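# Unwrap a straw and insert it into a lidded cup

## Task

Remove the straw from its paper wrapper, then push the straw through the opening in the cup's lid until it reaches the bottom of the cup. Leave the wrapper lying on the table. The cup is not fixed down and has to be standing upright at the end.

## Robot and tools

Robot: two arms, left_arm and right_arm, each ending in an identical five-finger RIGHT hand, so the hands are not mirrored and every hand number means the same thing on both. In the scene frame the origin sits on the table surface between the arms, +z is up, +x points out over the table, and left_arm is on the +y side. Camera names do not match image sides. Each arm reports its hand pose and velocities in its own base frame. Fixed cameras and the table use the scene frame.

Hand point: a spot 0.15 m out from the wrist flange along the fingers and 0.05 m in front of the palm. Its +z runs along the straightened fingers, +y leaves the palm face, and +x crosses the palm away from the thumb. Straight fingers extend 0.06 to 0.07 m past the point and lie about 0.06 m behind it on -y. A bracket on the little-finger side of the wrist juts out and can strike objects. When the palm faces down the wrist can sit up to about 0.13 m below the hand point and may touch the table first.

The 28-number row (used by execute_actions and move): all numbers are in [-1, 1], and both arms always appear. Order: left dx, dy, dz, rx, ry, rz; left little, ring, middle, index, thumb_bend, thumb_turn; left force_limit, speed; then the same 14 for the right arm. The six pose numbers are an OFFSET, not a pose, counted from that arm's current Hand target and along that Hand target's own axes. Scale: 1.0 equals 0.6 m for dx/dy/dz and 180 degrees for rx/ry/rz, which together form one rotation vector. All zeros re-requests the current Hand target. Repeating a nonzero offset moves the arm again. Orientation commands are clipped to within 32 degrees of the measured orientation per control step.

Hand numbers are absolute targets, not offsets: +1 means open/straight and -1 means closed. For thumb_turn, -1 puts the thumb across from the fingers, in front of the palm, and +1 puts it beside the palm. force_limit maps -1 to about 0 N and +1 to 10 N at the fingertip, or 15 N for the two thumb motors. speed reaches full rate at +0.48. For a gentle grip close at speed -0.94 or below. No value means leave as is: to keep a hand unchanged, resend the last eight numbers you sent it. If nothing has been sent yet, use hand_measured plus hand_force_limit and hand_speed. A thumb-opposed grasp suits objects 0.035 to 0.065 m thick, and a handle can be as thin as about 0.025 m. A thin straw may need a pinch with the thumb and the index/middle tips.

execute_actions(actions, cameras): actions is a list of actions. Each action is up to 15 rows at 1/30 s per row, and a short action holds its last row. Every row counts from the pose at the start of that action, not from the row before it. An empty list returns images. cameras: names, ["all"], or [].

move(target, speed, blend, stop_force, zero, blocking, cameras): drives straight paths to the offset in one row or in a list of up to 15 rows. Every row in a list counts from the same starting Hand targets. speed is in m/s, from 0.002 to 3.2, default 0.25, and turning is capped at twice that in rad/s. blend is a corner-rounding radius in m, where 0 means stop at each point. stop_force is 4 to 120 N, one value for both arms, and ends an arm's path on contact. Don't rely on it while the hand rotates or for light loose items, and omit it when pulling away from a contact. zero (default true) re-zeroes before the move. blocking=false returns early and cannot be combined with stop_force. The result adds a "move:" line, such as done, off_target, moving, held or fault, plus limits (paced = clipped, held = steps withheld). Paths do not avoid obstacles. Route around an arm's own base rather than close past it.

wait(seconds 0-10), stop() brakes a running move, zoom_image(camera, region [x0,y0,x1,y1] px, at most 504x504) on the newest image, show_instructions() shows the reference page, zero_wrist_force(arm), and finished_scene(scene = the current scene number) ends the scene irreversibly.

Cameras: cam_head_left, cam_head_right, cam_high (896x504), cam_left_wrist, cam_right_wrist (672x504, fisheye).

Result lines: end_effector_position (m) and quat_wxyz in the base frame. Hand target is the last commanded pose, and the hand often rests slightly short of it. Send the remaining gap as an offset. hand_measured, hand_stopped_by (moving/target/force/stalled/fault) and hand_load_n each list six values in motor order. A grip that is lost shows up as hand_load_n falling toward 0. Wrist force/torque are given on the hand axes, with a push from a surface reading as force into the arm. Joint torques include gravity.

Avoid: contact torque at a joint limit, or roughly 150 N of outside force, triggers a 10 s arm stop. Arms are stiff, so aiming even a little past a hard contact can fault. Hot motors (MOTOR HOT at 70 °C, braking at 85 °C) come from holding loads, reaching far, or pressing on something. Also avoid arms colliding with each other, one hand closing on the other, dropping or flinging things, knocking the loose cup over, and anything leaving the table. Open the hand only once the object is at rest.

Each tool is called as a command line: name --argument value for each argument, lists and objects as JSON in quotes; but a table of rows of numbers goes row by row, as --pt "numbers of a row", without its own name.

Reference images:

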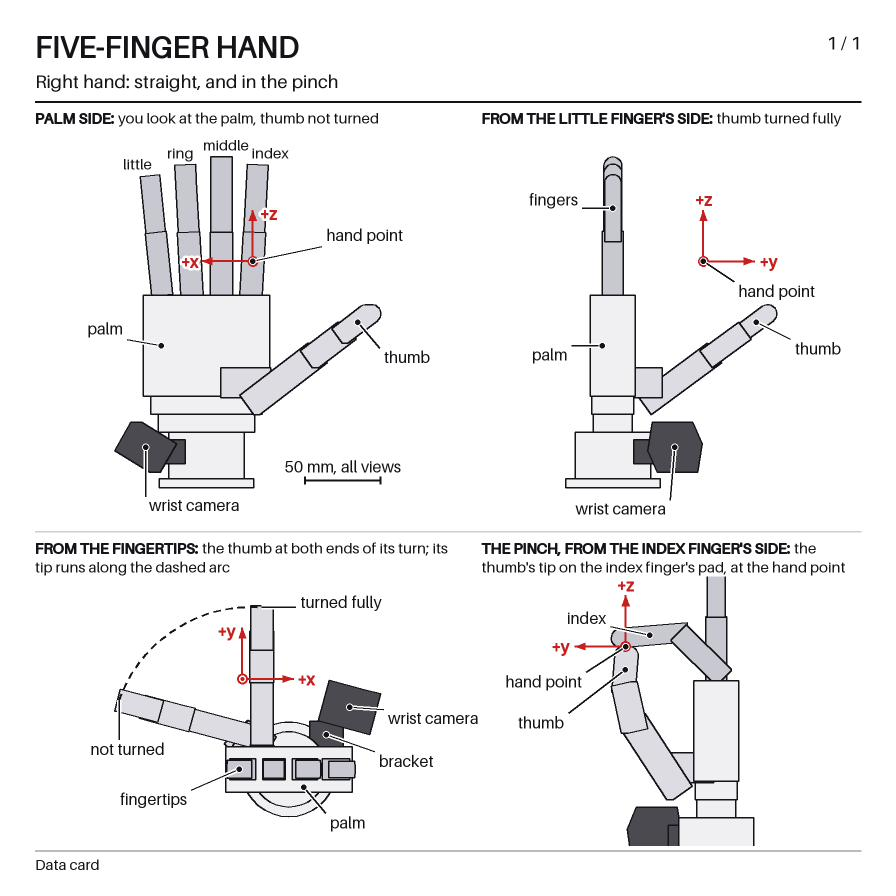

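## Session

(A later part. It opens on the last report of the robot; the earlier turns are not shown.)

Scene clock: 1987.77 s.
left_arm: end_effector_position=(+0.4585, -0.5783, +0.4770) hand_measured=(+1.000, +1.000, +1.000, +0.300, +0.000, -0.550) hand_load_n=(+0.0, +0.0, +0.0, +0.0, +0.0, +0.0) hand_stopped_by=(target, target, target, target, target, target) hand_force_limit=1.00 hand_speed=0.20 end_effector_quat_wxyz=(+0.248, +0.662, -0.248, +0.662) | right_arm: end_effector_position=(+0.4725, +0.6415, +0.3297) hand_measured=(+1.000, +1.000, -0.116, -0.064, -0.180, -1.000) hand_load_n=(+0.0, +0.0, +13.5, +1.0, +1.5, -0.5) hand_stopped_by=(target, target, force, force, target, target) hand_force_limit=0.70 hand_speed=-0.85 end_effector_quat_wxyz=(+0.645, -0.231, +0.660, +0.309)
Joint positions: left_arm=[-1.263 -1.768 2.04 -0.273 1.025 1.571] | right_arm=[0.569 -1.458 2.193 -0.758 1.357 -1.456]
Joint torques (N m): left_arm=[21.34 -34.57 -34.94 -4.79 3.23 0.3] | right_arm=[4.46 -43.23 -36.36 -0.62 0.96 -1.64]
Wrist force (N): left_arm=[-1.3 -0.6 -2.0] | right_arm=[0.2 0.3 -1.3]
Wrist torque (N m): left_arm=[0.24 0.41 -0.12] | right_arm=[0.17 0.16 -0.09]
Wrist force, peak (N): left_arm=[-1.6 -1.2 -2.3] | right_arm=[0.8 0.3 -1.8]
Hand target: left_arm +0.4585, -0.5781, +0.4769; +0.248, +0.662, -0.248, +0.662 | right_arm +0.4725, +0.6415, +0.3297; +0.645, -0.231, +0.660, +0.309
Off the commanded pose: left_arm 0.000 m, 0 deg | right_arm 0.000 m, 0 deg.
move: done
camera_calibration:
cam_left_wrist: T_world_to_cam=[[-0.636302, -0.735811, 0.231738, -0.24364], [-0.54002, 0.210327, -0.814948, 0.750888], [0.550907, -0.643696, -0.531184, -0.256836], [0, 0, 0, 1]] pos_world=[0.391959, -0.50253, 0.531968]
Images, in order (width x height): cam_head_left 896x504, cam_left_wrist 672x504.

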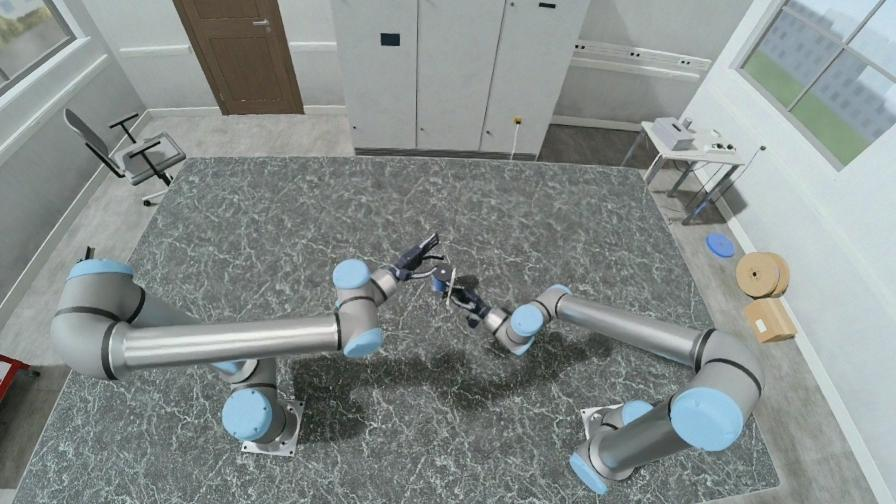

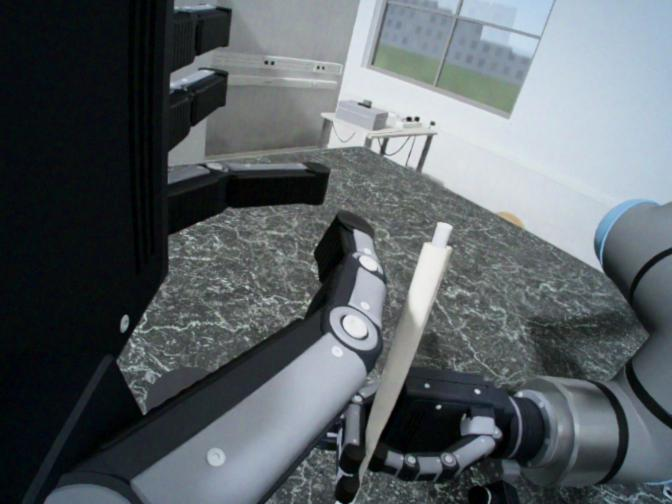

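move --pt "-0.01 0.03 0.0217 0 0 0 1 1 1 0.3 0.0 -0.55 1.0 0.2 0 0 0 0 0 0 1 1 -0.5 -0.5 -0.18 -1 0.7 -0.85" --pt "-0.01 0.06 0.05 0 0 0 1 1 1 0.3 0.0 -0.55 1.0 0.2 0 0 0 0 0 0 1 1 -0.5 -0.5 -0.18 -1 0.7 -0.85" --speed 0.08 --cameras '["cam_left_wrist","cam_high","cam_head_right"]'

zoom_image --camera "cam_left_wrist" --region '[260, 130, 460, 310]'

zoom_image --camera "cam_high" --region '[640, 120, 700, 170]'

zoom_image --camera "cam_head_right" --region '[420, 240, 480, 310]'

Scene clock: 2086.60 s.
left_arm: end_effector_position=(+0.4575, -0.6248, +0.4709) hand_measured=(+1.000, +1.000, +1.000, +0.300, +0.000, -0.550) hand_load_n=(+0.0, +0.0, +0.0, +0.0, +0.0, +0.0) hand_stopped_by=(target, target, target, target, target, target) hand_force_limit=1.00 hand_speed=0.20 end_effector_quat_wxyz=(+0.248, +0.662, -0.248, +0.662) | right_arm: end_effector_position=(+0.4725, +0.6415, +0.3297) hand_measured=(+1.000, +1.000, -0.116, -0.064, -0.180, -1.000) hand_load_n=(+0.0, +0.0, +14.0, +1.0, +2.0, -0.5) hand_stopped_by=(target, target, force, force, target, target) hand_force_limit=0.70 hand_speed=-0.85 end_effector_quat_wxyz=(+0.645, -0.231, +0.660, +0.309)
Joint positions: left_arm=[-1.295 -1.697 1.994 -0.296 0.993 1.571] | right_arm=[0.569 -1.458 2.193 -0.758 1.357 -1.456]
Joint torques (N m): left_arm=[-18.35 -15.81 -49.88 -4.75 -2.73 1.1] | right_arm=[3.53 -43.26 -36.77 -1.09 -0.03 -0.81]
Wrist force (N): left_arm=[-1.2 -0.5 -2.1] | right_arm=[-0.1 0.4 -1.6]
Wrist torque (N m): left_arm=[0.19 0.40 -0.11] | right_arm=[0.19 0.20 -0.10]
Wrist force, peak (N): left_arm=[-1.6 -0.7 -2.4] | right_arm=[0.5 0.5 -1.8]
Hand target: left_arm +0.4575, -0.6250, +0.4709; +0.248, +0.662, -0.248, +0.662 | right_arm +0.4725, +0.6415, +0.3297; +0.645, -0.231, +0.660, +0.309
Off the commanded pose: left_arm 0.000 m, 0 deg | right_arm 0.000 m, 0 deg.
move: done
camera_calibration:
cam_left_wrist: T_world_to_cam=[[-0.636348, -0.735794, 0.231667, -0.277076], [-0.539965, 0.210391, -0.814969, 0.755126], [0.550908, -0.643695, -0.531184, -0.289402], [0, 0, 0, 1]] pos_world=[0.390859, -0.54903, 0.525867]
Images, in order (width x height): cam_head_right 896x504, cam_high 896x504, cam_left_wrist 672x504.

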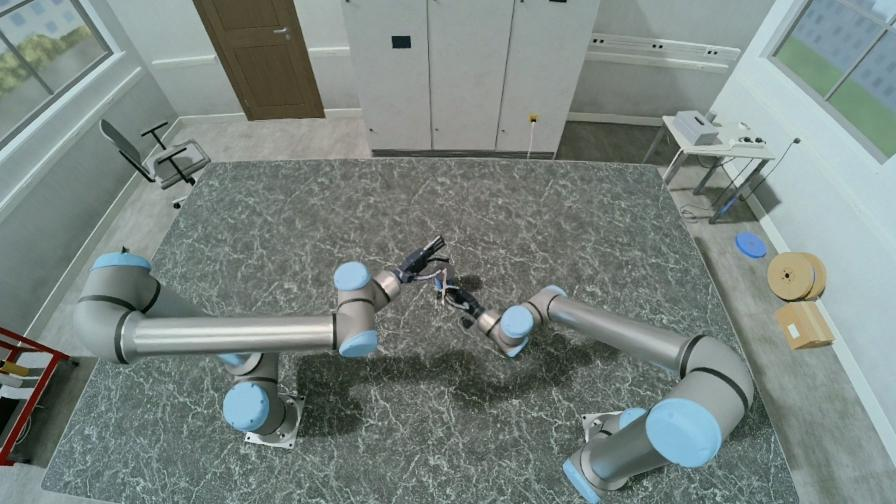

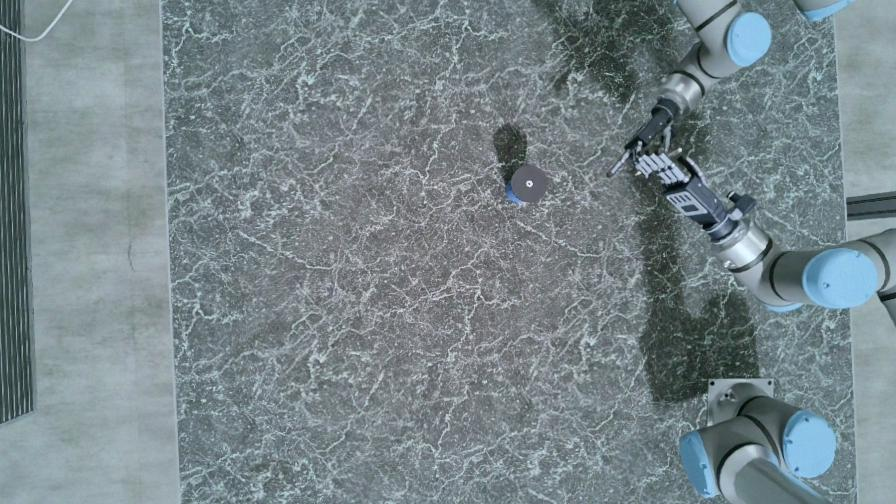

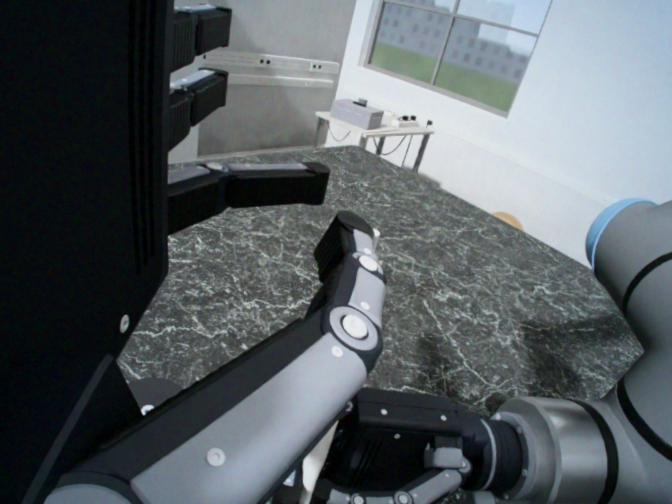

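Scaled by 2.520 from the camera's 672x504 image, which has a finer 960x720 frame.

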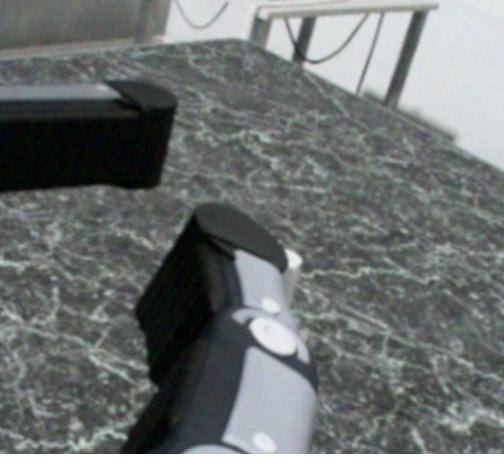

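Scaled by 8.400 from the camera's 896x504 image, which has a finer 1280x720 frame.

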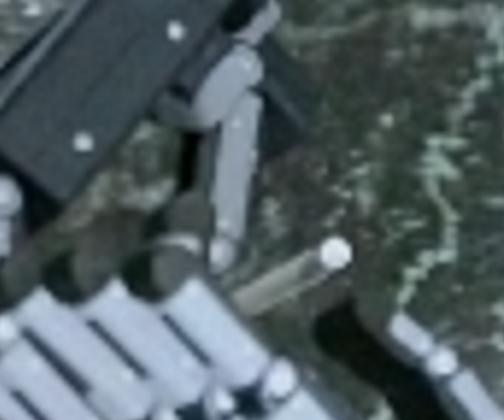

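Scaled by 7.200 from the camera's 896x504 image, which has a finer 1280x720 frame.

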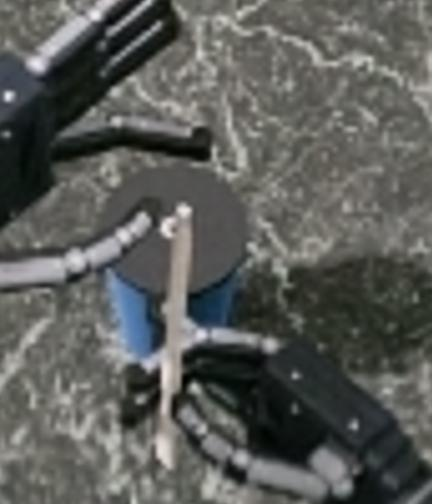

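move --pt "0 0 -0.01 0 0 0 1 1 1 0.3 0.0 -0.55 1.0 0.2 0 0 0 0 0 0 1 1 -0.5 -0.5 -0.18 -1 0.7 -0.85" --pt "0 0.0133 -0.01 0 0 0 1 1 1 0.3 0.0 -0.55 1.0 0.2 0 0 0 0 0 0 1 1 -0.5 -0.5 -0.18 -1 0.7 -0.85" --speed 0.08 --cameras '["cam_left_wrist","cam_high","cam_head_right"]'

zoom_image --camera "cam_left_wrist" --region '[260, 130, 460, 310]'

zoom_image --camera "cam_high" --region '[640, 120, 700, 170]'

Scene clock: 2117.60 s.
left_arm: end_effector_position=(+0.4478, -0.6269, +0.4709) hand_measured=(+1.000, +1.000, +1.000, +0.300, +0.000, -0.550) hand_load_n=(+0.0, +0.0, +0.0, +0.0, +0.0, +0.0) hand_stopped_by=(target, target, target, target, target, target) hand_force_limit=1.00 hand_speed=0.20 end_effector_quat_wxyz=(+0.248, +0.662, -0.248, +0.662) | right_arm: end_effector_position=(+0.4725, +0.6415, +0.3297) hand_measured=(+1.000, +1.000, -0.116, -0.064, -0.180, -1.000) hand_load_n=(+0.0, +0.0, +14.0, +1.0, +2.0, -0.5) hand_stopped_by=(target, target, force, force, target, target) hand_force_limit=0.70 hand_speed=-0.85 end_effector_quat_wxyz=(+0.645, -0.231, +0.660, +0.309)
Joint positions: left_arm=[-1.316 -1.705 2 -0.295 0.972 1.571] | right_arm=[0.569 -1.458 2.193 -0.758 1.357 -1.456]
Joint torques (N m): left_arm=[-17.86 -15.52 -48.76 -4.96 -2.55 0.7] | right_arm=[3.49 -44.19 -36.78 -1.36 -0.92 0.09]
Wrist force (N): left_arm=[-1.1 -1.0 -1.8] | right_arm=[0.4 0.5 -1.6]
Wrist torque (N m): left_arm=[0.11 0.41 -0.12] | right_arm=[0.21 0.14 -0.08]
Wrist force, peak (N): left_arm=[-1.7 -0.7 -2.6] | right_arm=[0.8 0.3 -1.7]
Hand target: left_arm +0.4477, -0.6271, +0.4709; +0.248, +0.662, -0.248, +0.662 | right_arm +0.4725, +0.6415, +0.3297; +0.645, -0.231, +0.660, +0.309
Off the commanded pose: left_arm 0.000 m, 0 deg | right_arm 0.000 m, 0 deg.
move: done
camera_calibration:
cam_left_wrist: T_world_to_cam=[[-0.636348, -0.735794, 0.231667, -0.284794], [-0.539965, 0.210391, -0.814969, 0.75033], [0.550908, -0.643695, -0.531184, -0.28541], [0, 0, 0, 1]] pos_world=[0.381159, -0.55113, 0.525867]
Images, in order (width x height): cam_head_right 896x504, cam_high 896x504, cam_left_wrist 672x504.

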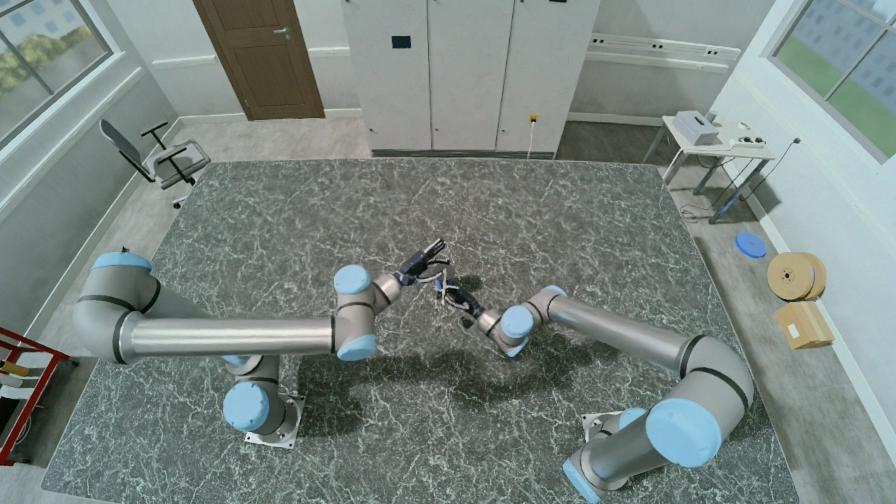

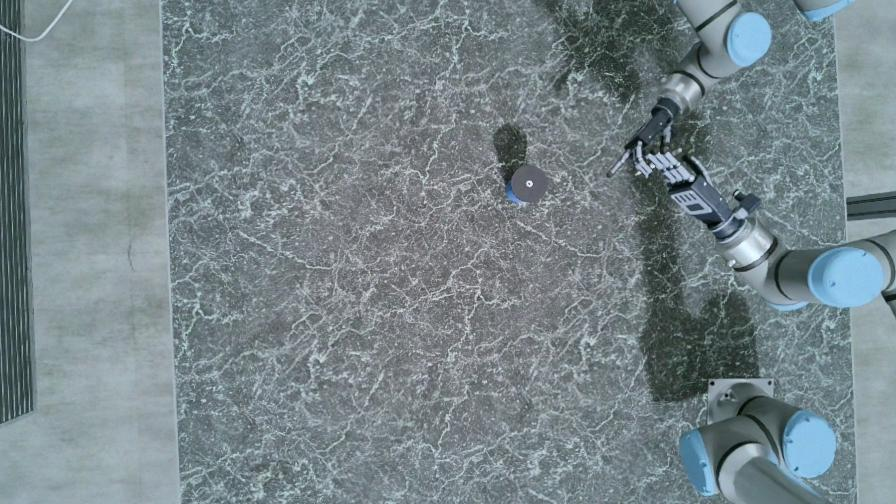

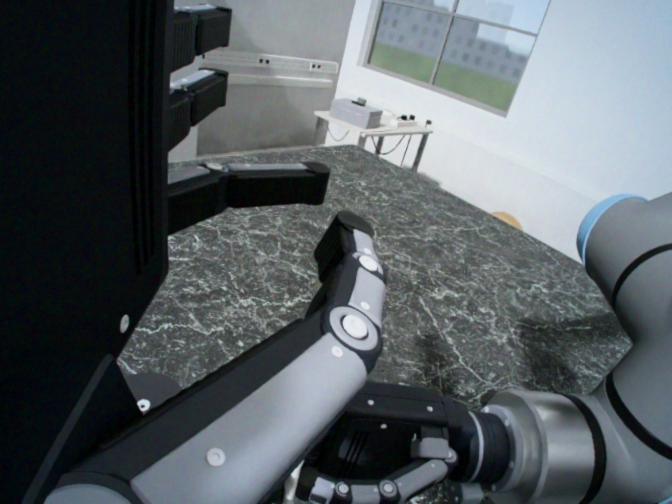

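Scaled by 2.520 from the camera's 672x504 image, which has a finer 960x720 frame.

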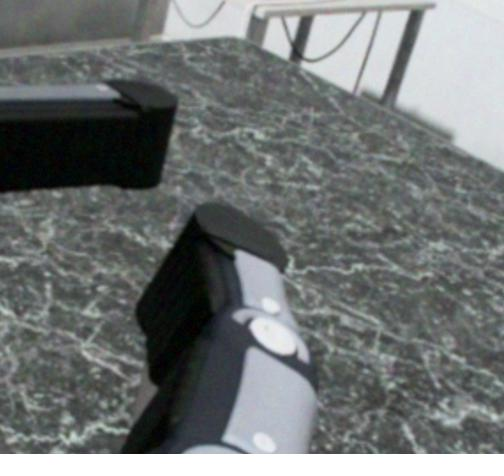

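Scaled by 8.400 from the camera's 896x504 image, which has a finer 1280x720 frame.

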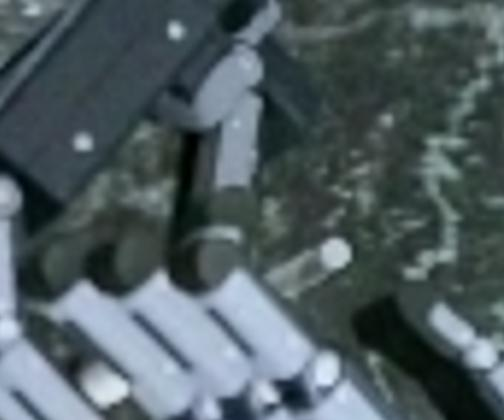

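move --pt "0 0 0.01 0 0 0 1 1 1 0.3 0.0 -0.55 1.0 0.2 0 0 0 0 0 0 1 1 -0.5 -0.5 -0.18 -1 0.7 -0.85" --pt "0 0 0.01 0 0 0 1 1 1 -0.5 0.0 -0.55 1.0 -0.7 0 0 0 0 0 0 1 1 -0.5 -0.5 -0.18 -1 0.7 -0.85" --speed 0.08 --cameras '["cam_left_wrist","cam_high","cam_head_right"]'

zoom_image --camera "cam_left_wrist" --region '[260, 130, 460, 310]'

zoom_image --camera "cam_high" --region '[640, 120, 700, 170]'

zoom_image --camera "cam_head_right" --region '[430, 250, 460, 285]'

Scene clock: 2138.17 s.
left_arm: end_effector_position=(+0.4522, -0.6310, +0.4709) hand_measured=(+1.000, +1.000, +1.000, -0.162, +0.000, -0.550) hand_load_n=(+0.0, +0.0, +0.0, +13.0, +1.5, -0.5) hand_stopped_by=(target, target, target, force, target, target) hand_force_limit=1.00 hand_speed=-0.70 end_effector_quat_wxyz=(+0.248, +0.662, -0.248, +0.662) | right_arm: end_effector_position=(+0.4725, +0.6415, +0.3297) hand_measured=(+1.000, +1.000, -0.116, -0.064, -0.180, -1.000) hand_load_n=(+0.0, +0.0, +14.0, +0.5, +3.0, -1.0) hand_stopped_by=(target, target, force, force, target, target) hand_force_limit=0.70 hand_speed=-0.85 end_effector_quat_wxyz=(+0.645, -0.231, +0.660, +0.309)
Joint positions: left_arm=[-1.309 -1.694 1.991 -0.297 0.978 1.571] | right_arm=[0.569 -1.458 2.193 -0.758 1.357 -1.456]
Joint torques (N m): left_arm=[21.99 -17.74 -48.33 -4.49 2.78 0.56] | right_arm=[2.95 -43.45 -36.75 -1.85 -1.04 1.17]
Wrist force (N): left_arm=[-0.8 -0.7 -1.7] | right_arm=[1.0 1.0 -1.7]
Wrist torque (N m): left_arm=[0.19 0.41 -0.10] | right_arm=[0.22 0.10 -0.11]
Wrist force, peak (N): left_arm=[-1.2 -1.3 -2.3] | right_arm=[1.2 0.7 -1.8]
Hand target: left_arm +0.4522, -0.6310, +0.4709; +0.248, +0.662, -0.248, +0.662 | right_arm +0.4725, +0.6415, +0.3297; +0.645, -0.231, +0.660, +0.309
Off the commanded pose: left_arm 0.000 m, 0 deg | right_arm 0.000 m, 0 deg.
move: done
camera_calibration:
cam_left_wrist: T_world_to_cam=[[-0.636348, -0.735794, 0.231667, -0.284947], [-0.539965, 0.210391, -0.814969, 0.753623], [0.550908, -0.643695, -0.531184, -0.290529], [0, 0, 0, 1]] pos_world=[0.385659, -0.55523, 0.525867]
Images, in order (width x height): cam_head_right 896x504, cam_high 896x504, cam_left_wrist 672x504.

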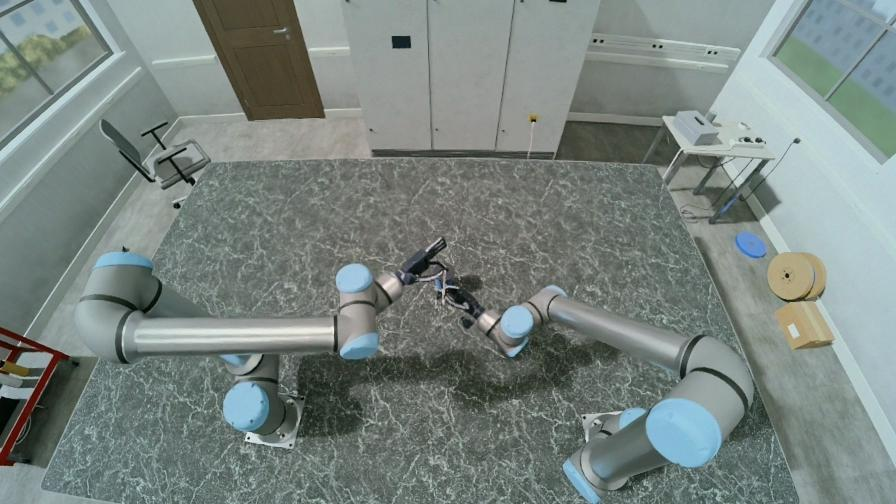

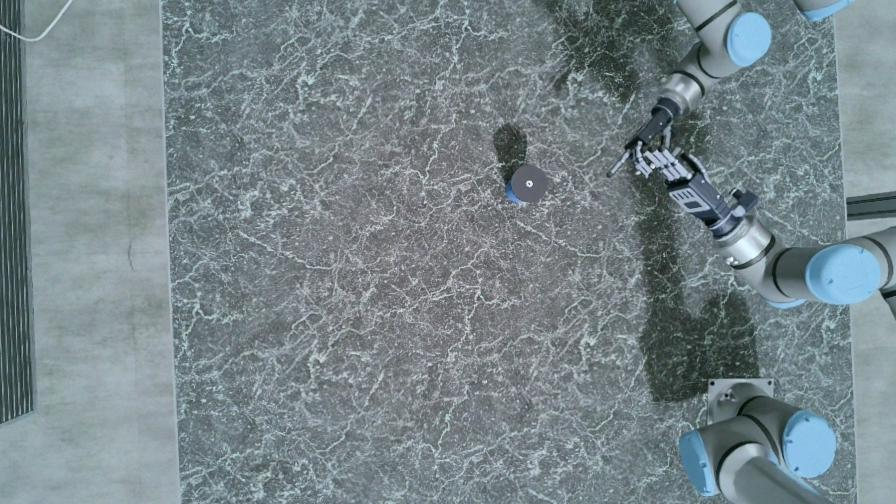

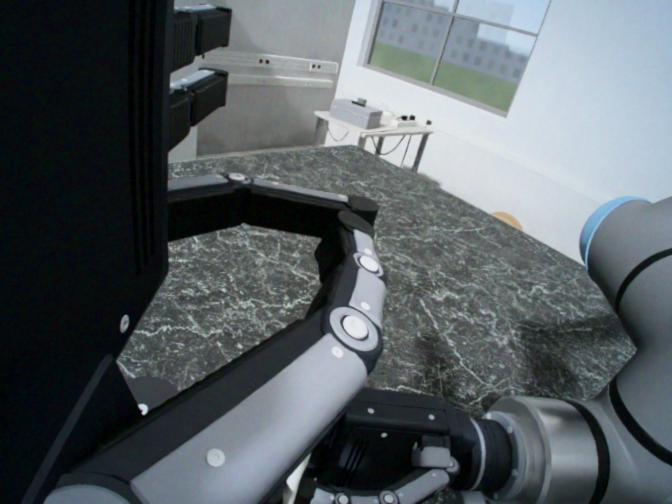

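Scaled by 2.520 from the camera's 672x504 image, which has a finer 960x720 frame.

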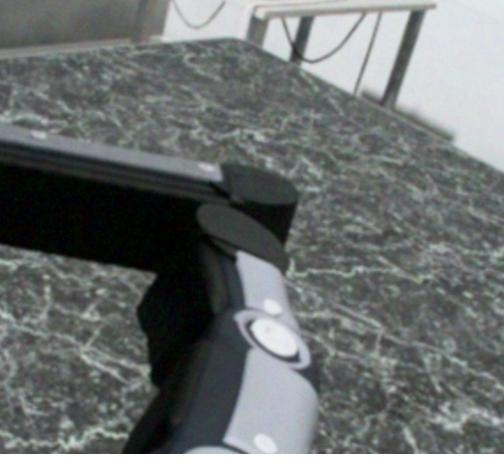

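Scaled by 8.400 from the camera's 896x504 image, which has a finer 1280x720 frame.

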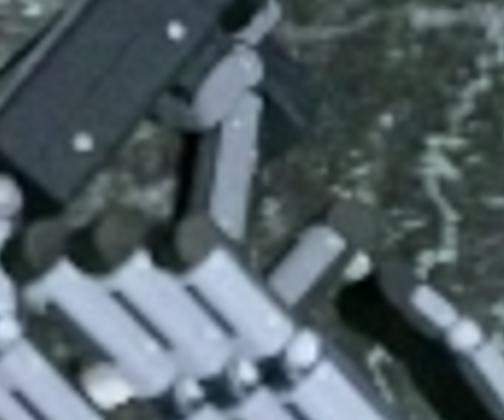

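Scaled by 14.400 from the camera's 896x504 image, which has a finer 1280x720 frame.

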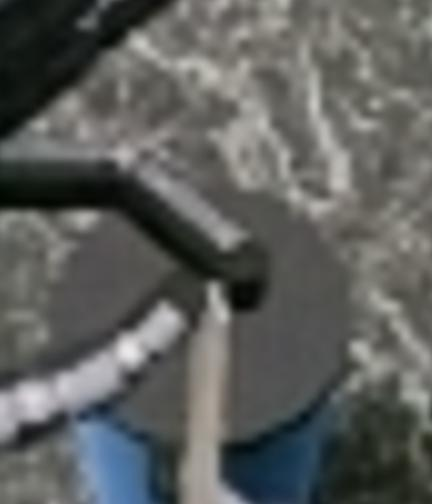

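move --pt "0 0 0 0 0 0 1 1 1 -0.5 0.0 -0.55 1.0 -0.7 0 0 0 0 0 0 1 1 -0.55 -0.55 -0.18 -1 0.7 -0.85" --speed 0.06 --cameras '[]'

move --pt "0.03 0 0 0 0 0 1 1 1 -0.5 0.0 -0.55 1.0 -0.7 0 0 0 0 0 0 1 1 -0.55 -0.55 -0.18 -1 0.7 -0.85" --speed 0.02 --stop_force 15 --cameras '["cam_left_wrist","cam_right_wrist","cam_head_right"]'

zoom_image --camera "cam_head_right" --region '[430, 240, 470, 310]'

Scene clock: 2157.27 s.
left_arm: end_effector_position=(+0.4522, -0.6310, +0.4709) hand_measured=(+1.000, +1.000, +1.000, -0.162, +0.000, -0.550) hand_load_n=(+0.0, -0.5, +0.0, +13.5, +1.5, -0.5) hand_stopped_by=(target, target, target, force, target, target) hand_force_limit=1.00 hand_speed=-0.70 end_effector_quat_wxyz=(+0.248, +0.662, -0.248, +0.662) | right_arm: end_effector_position=(+0.4725, +0.6415, +0.3297) hand_measured=(+1.000, +1.000, -0.116, -0.088, -0.178, -1.000) hand_load_n=(+0.0, +0.0, +12.0, +8.0, +3.5, -1.0) hand_stopped_by=(target, target, force, force, target, target) hand_force_limit=0.70 hand_speed=-0.85 end_effector_quat_wxyz=(+0.645, -0.231, +0.660, +0.309)
Joint positions: left_arm=[-1.309 -1.694 1.991 -0.297 0.978 1.571] | right_arm=[0.569 -1.458 2.193 -0.758 1.357 -1.456]
Joint torques (N m): left_arm=[20.44 -18.51 -43.3 -2.16 2.21 -0.5] | right_arm=[1.42 -42.61 -35.94 -1.85 -1.02 1.13]
Wrist force (N): left_arm=[-0.8 0.3 -2.3] | right_arm=[0.6 0.7 -0.5]
Wrist torque (N m): left_arm=[0.17 0.40 -0.11] | right_arm=[0.21 0.29 -0.09]
Wrist force, peak (N): left_arm=[-1.5 0.5 -2.1] | right_arm=[1.4 0.6 -1.8]
Hand target: left_arm +0.4522, -0.6310, +0.4709; +0.248, +0.662, -0.248, +0.662 | right_arm +0.4725, +0.6415, +0.3297; +0.645, -0.231, +0.660, +0.309
Off the commanded pose: left_arm 0.000 m, 0 deg | right_arm 0.000 m, 0 deg.
move: done
No camera images: "cameras" was empty.

Scene clock: 2159.13 s.
left_arm: end_effector_position=(+0.4522, -0.6310, +0.4889) hand_measured=(+1.000, +1.000, +1.000, -0.162, +0.000, -0.550) hand_load_n=(+0.0, +0.0, +0.0, +0.0, +0.0, +0.0) hand_stopped_by=(target, target, target, force, target, target) hand_force_limit=1.00 hand_speed=-0.70 end_effector_quat_wxyz=(+0.248, +0.662, -0.248, +0.662) | right_arm: end_effector_position=(+0.4725, +0.6415, +0.3297) hand_measured=(+1.000, +1.000, -0.116, -0.088, -0.178, -1.000) hand_load_n=(+0.0, +0.0, +14.5, +4.5, +2.5, -1.5) hand_stopped_by=(target, target, force, force, target, target) hand_force_limit=0.70 hand_speed=-0.85 end_effector_quat_wxyz=(+0.645, -0.231, +0.660, +0.309)
Joint positions: left_arm=[-1.309 -1.703 1.966 -0.263 0.978 1.571] | right_arm=[0.569 -1.458 2.193 -0.758 1.357 -1.456]
Joint torques (N m): left_arm=[11.68 -42.35 -49.04 0.85 -1.97 -1.15] | right_arm=[1.01 -42.28 -24.41 -1.27 -0.97 1.08]
Wrist force (N): left_arm=[-1.5 -0.6 -2.4] | right_arm=[0.4 0.6 -1.4]
Wrist torque (N m): left_arm=[0.20 0.47 -0.11] | right_arm=[0.20 0.15 -0.08]
Wrist force, peak (N): left_arm=[-8.7 0.6 -2.2] | right_arm=[-6.3 1.0 -0.1]
Hand target: left_arm +0.4522, -0.6310, +0.4889; +0.248, +0.662, -0.248, +0.662 | right_arm +0.4725, +0.6415, +0.3297; +0.645, -0.231, +0.660, +0.309
Off the commanded pose: left_arm 0.000 m, 0 deg | right_arm 0.000 m, 0 deg.
move: done
camera_calibration:
cam_left_wrist: T_world_to_cam=[[-0.636348, -0.735794, 0.231667, -0.289117], [-0.539965, 0.210391, -0.814969, 0.768292], [0.550908, -0.643695, -0.531184, -0.280967], [0, 0, 0, 1]] pos_world=[0.385659, -0.55523, 0.543867]
cam_right_wrist: T_world_to_cam=[[-0.692564, 0.712815, -0.110676, -0.0917158], [-0.461419, -0.319822, 0.82753, 0.146792], [0.55448, 0.624186, 0.550404, -0.734374], [0, 0, 0, 1]] pos_world=[0.411409, 0.570709, 0.272577]
Images, in order (width x height): cam_head_right 896x504, cam_left_wrist 672x504, cam_right_wrist 672x504.

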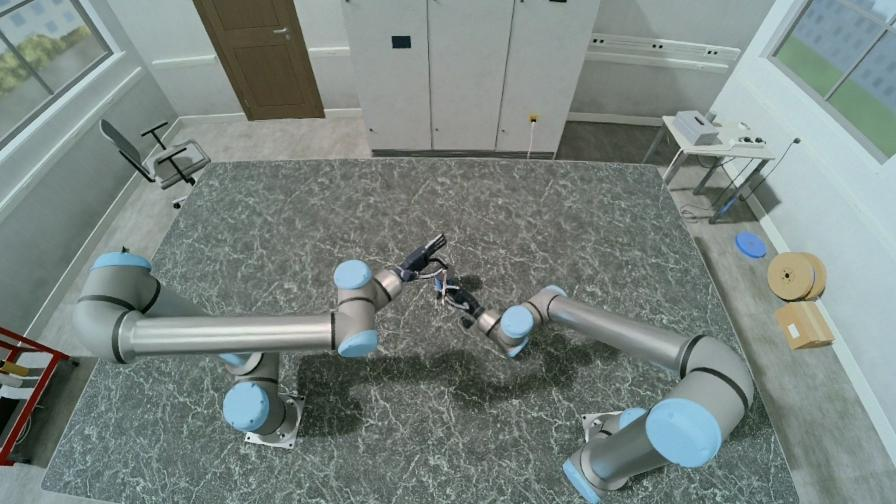

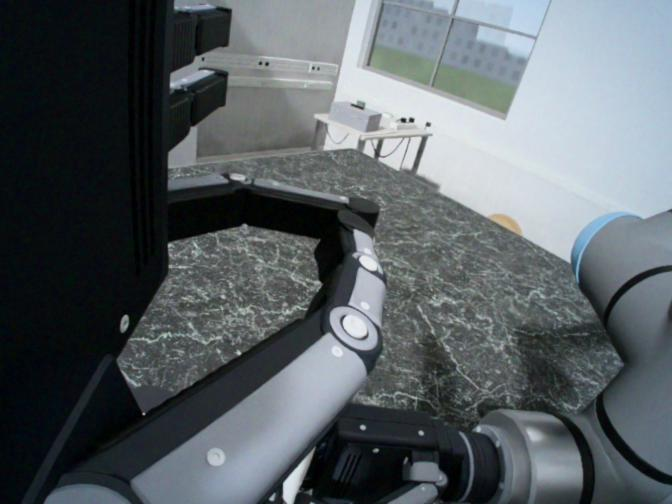

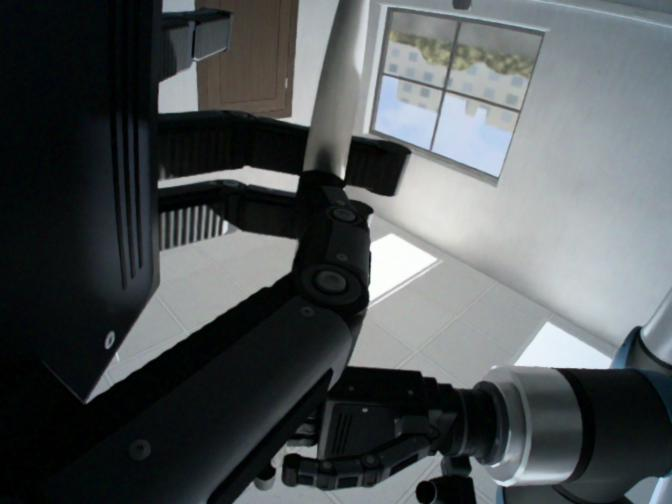

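Scaled by 7.200 from the camera's 896x504 image, which has a finer 1280x720 frame.

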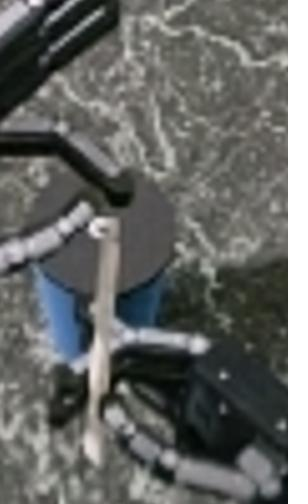

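move --pt "0 0 0 0 0 0 1 1 1 0.3 0.0 -0.55 1.0 0.2 0 0 0 0 0 0 1 1 -0.55 -0.55 -0.18 -1 0.7 -0.85" --pt "-0.02 -0.06 -0.06 0 0 0 1 1 1 0.3 0.0 -0.55 1.0 0.2 0 0 0 0 0 0 1 1 -0.55 -0.55 -0.18 -1 0.7 -0.85" --speed 0.1 --cameras '["cam_left_wrist"]'

zoom_image --camera "cam_left_wrist" --region '[380, 180, 500, 280]'

Scene clock: 2184.20 s.
left_arm: end_effector_position=(+0.4487, -0.5804, +0.4770) hand_measured=(+1.000, +1.000, +1.000, +0.300, +0.000, -0.550) hand_load_n=(+0.0, +0.0, +0.0, +0.0, +0.0, +0.5) hand_stopped_by=(target, target, target, target, target, target) hand_force_limit=1.00 hand_speed=0.20 end_effector_quat_wxyz=(+0.248, +0.662, -0.248, +0.662) | right_arm: end_effector_position=(+0.4725, +0.6415, +0.3297) hand_measured=(+1.000, +1.000, -0.116, -0.088, -0.178, -1.000) hand_load_n=(+0.0, +0.0, +14.0, +4.0, +2.5, -1.5) hand_stopped_by=(target, target, force, force, target, target) hand_force_limit=0.70 hand_speed=-0.85 end_effector_quat_wxyz=(+0.645, -0.231, +0.660, +0.309)
Joint positions: left_arm=[-1.286 -1.776 2.047 -0.271 1.001 1.571] | right_arm=[0.569 -1.458 2.193 -0.758 1.357 -1.456]
Joint torques (N m): left_arm=[22.57 -35.42 -35.37 -5.18 3.18 0.18] | right_arm=[-0.36 -42.98 -23.99 0.25 -1.09 1.17]
Wrist force (N): left_arm=[-1.4 -0.8 -2.0] | right_arm=[0.7 0.3 -1.2]
Wrist torque (N m): left_arm=[0.23 0.42 -0.11] | right_arm=[0.16 0.09 -0.07]
Wrist force, peak (N): left_arm=[-1.7 -1.1 -2.4] | right_arm=[0.8 0.2 -1.8]
Hand target: left_arm +0.4487, -0.5802, +0.4769; +0.248, +0.662, -0.248, +0.662 | right_arm +0.4725, +0.6415, +0.3297; +0.645, -0.231, +0.660, +0.309
Off the commanded pose: left_arm 0.000 m, 0 deg | right_arm 0.000 m, 0 deg.
move: done
camera_calibration:
cam_left_wrist: T_world_to_cam=[[-0.636302, -0.735811, 0.231738, -0.251421], [-0.54002, 0.210327, -0.814948, 0.746037], [0.550907, -0.643696, -0.531184, -0.252789], [0, 0, 0, 1]] pos_world=[0.382159, -0.50463, 0.531968]
Images, in order (width x height): cam_left_wrist 672x504.

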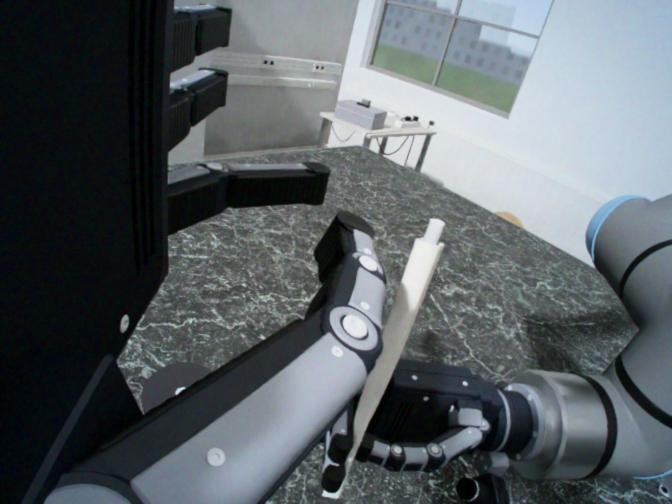

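Scaled by 4.200 from the camera's 672x504 image, which has a finer 960x720 frame.

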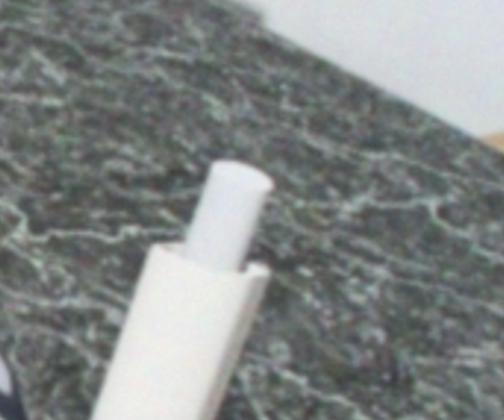

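move --pt "-0.008 0.04 0.03 0 -0.0259 -0.0066 1 1 1 0.3 0.0 -0.55 1.0 0.2 0 0 0 0 0 0 1 1 -0.55 -0.55 -0.18 -1 0.7 -0.85" --pt "-0.01 0.06 0.05 0 -0.0259 -0.0066 1 1 1 0.3 0.0 -0.55 1.0 0.2 0 0 0 0 0 0 1 1 -0.55 -0.55 -0.18 -1 0.7 -0.85" --speed 0.08 --cameras '["cam_left_wrist","cam_high","cam_head_right"]'

zoom_image --camera "cam_left_wrist" --region '[260, 130, 460, 310]'

zoom_image --camera "cam_high" --region '[640, 120, 700, 170]'

Scene clock: 2267.67 s.
left_arm: end_effector_position=(+0.4477, -0.6269, +0.4709) hand_measured=(+1.000, +1.000, +1.000, +0.300, +0.000, -0.550) hand_load_n=(+0.0, +0.0, +0.0, +0.0, +0.0, +0.0) hand_stopped_by=(target, target, target, target, target, target) hand_force_limit=1.00 hand_speed=0.20 end_effector_quat_wxyz=(+0.244, +0.691, -0.251, +0.632) | right_arm: end_effector_position=(+0.4725, +0.6415, +0.3297) hand_measured=(+1.000, +1.000, -0.116, -0.088, -0.178, -1.000) hand_load_n=(+0.0, -0.5, +14.0, +4.5, +2.5, -1.5) hand_stopped_by=(target, target, force, force, target, target) hand_force_limit=0.70 hand_speed=-0.85 end_effector_quat_wxyz=(+0.645, -0.231, +0.660, +0.309)
Joint positions: left_arm=[-1.31 -1.689 1.95 -0.164 0.98 1.496] | right_arm=[0.569 -1.458 2.193 -0.758 1.357 -1.456]
Joint torques (N m): left_arm=[-17.79 -15.36 -49.04 -4.46 -2.76 -2.06] | right_arm=[-1.7 -42.68 -23.7 0.16 -1.21 1.15]
Wrist force (N): left_arm=[-1.4 -0.5 -1.5] | right_arm=[0.4 0.5 -1.5]
Wrist torque (N m): left_arm=[0.07 0.43 -0.09] | right_arm=[0.18 0.11 -0.07]
Wrist force, peak (N): left_arm=[-1.7 -0.9 -2.5] | right_arm=[0.6 0.6 -1.8]
Hand target: left_arm +0.4477, -0.6271, +0.4709; +0.244, +0.691, -0.251, +0.632 | right_arm +0.4725, +0.6415, +0.3297; +0.645, -0.231, +0.660, +0.309
Off the commanded pose: left_arm 0.000 m, 0 deg | right_arm 0.000 m, 0 deg.
move: done
camera_calibration:
cam_left_wrist: T_world_to_cam=[[-0.618241, -0.744923, 0.250735, -0.307572], [-0.599192, 0.240234, -0.763712, 0.771345], [0.508672, -0.622397, -0.594874, -0.223047], [0, 0, 0, 1]] pos_world=[0.385488, -0.553245, 0.53352]
Images, in order (width x height): cam_head_right 896x504, cam_high 896x504, cam_left_wrist 672x504.

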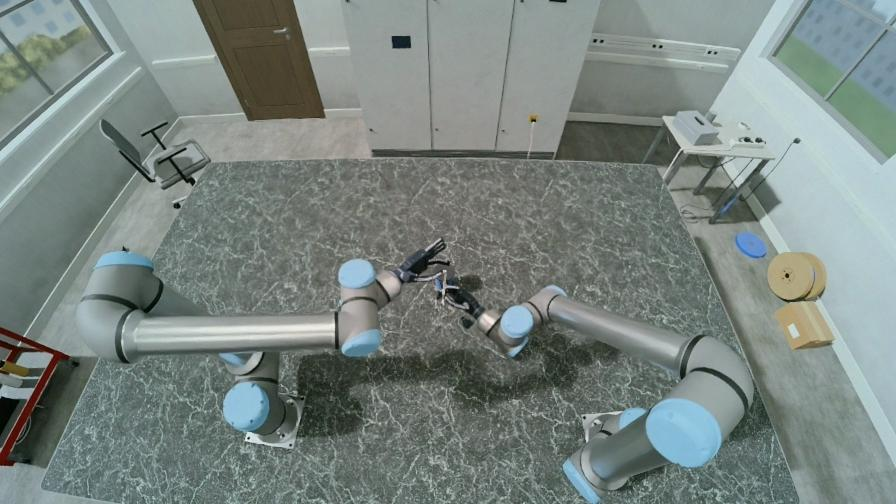

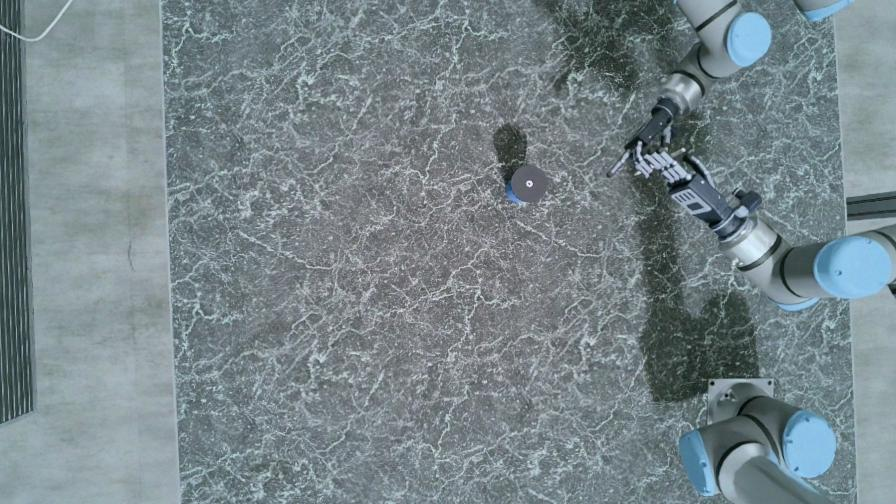

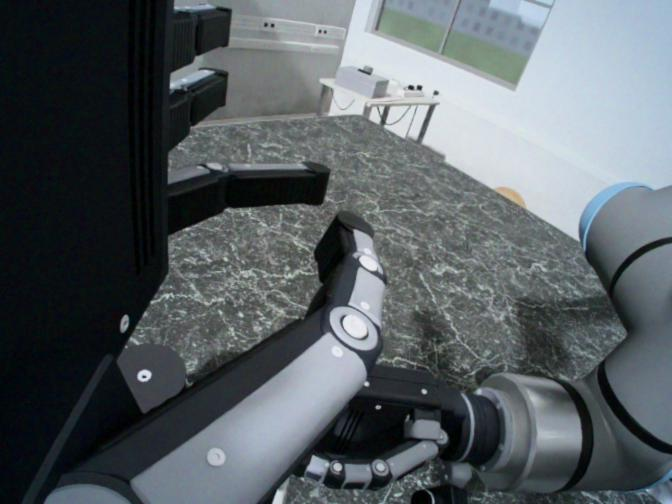

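Scaled by 2.520 from the camera's 672x504 image, which has a finer 960x720 frame.

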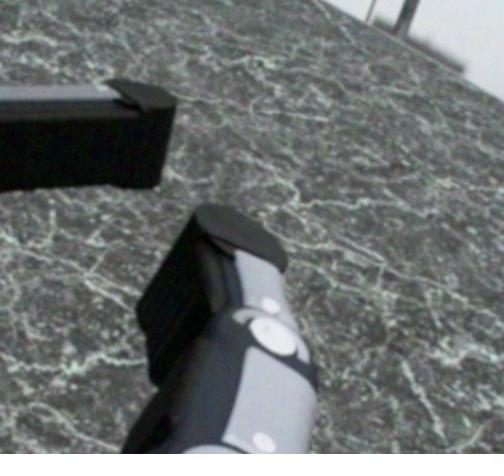

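Scaled by 8.400 from the camera's 896x504 image, which has a finer 1280x720 frame.

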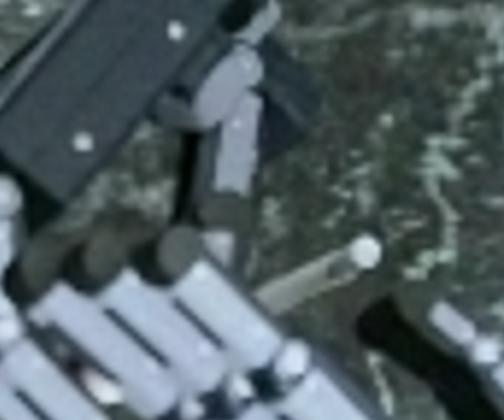

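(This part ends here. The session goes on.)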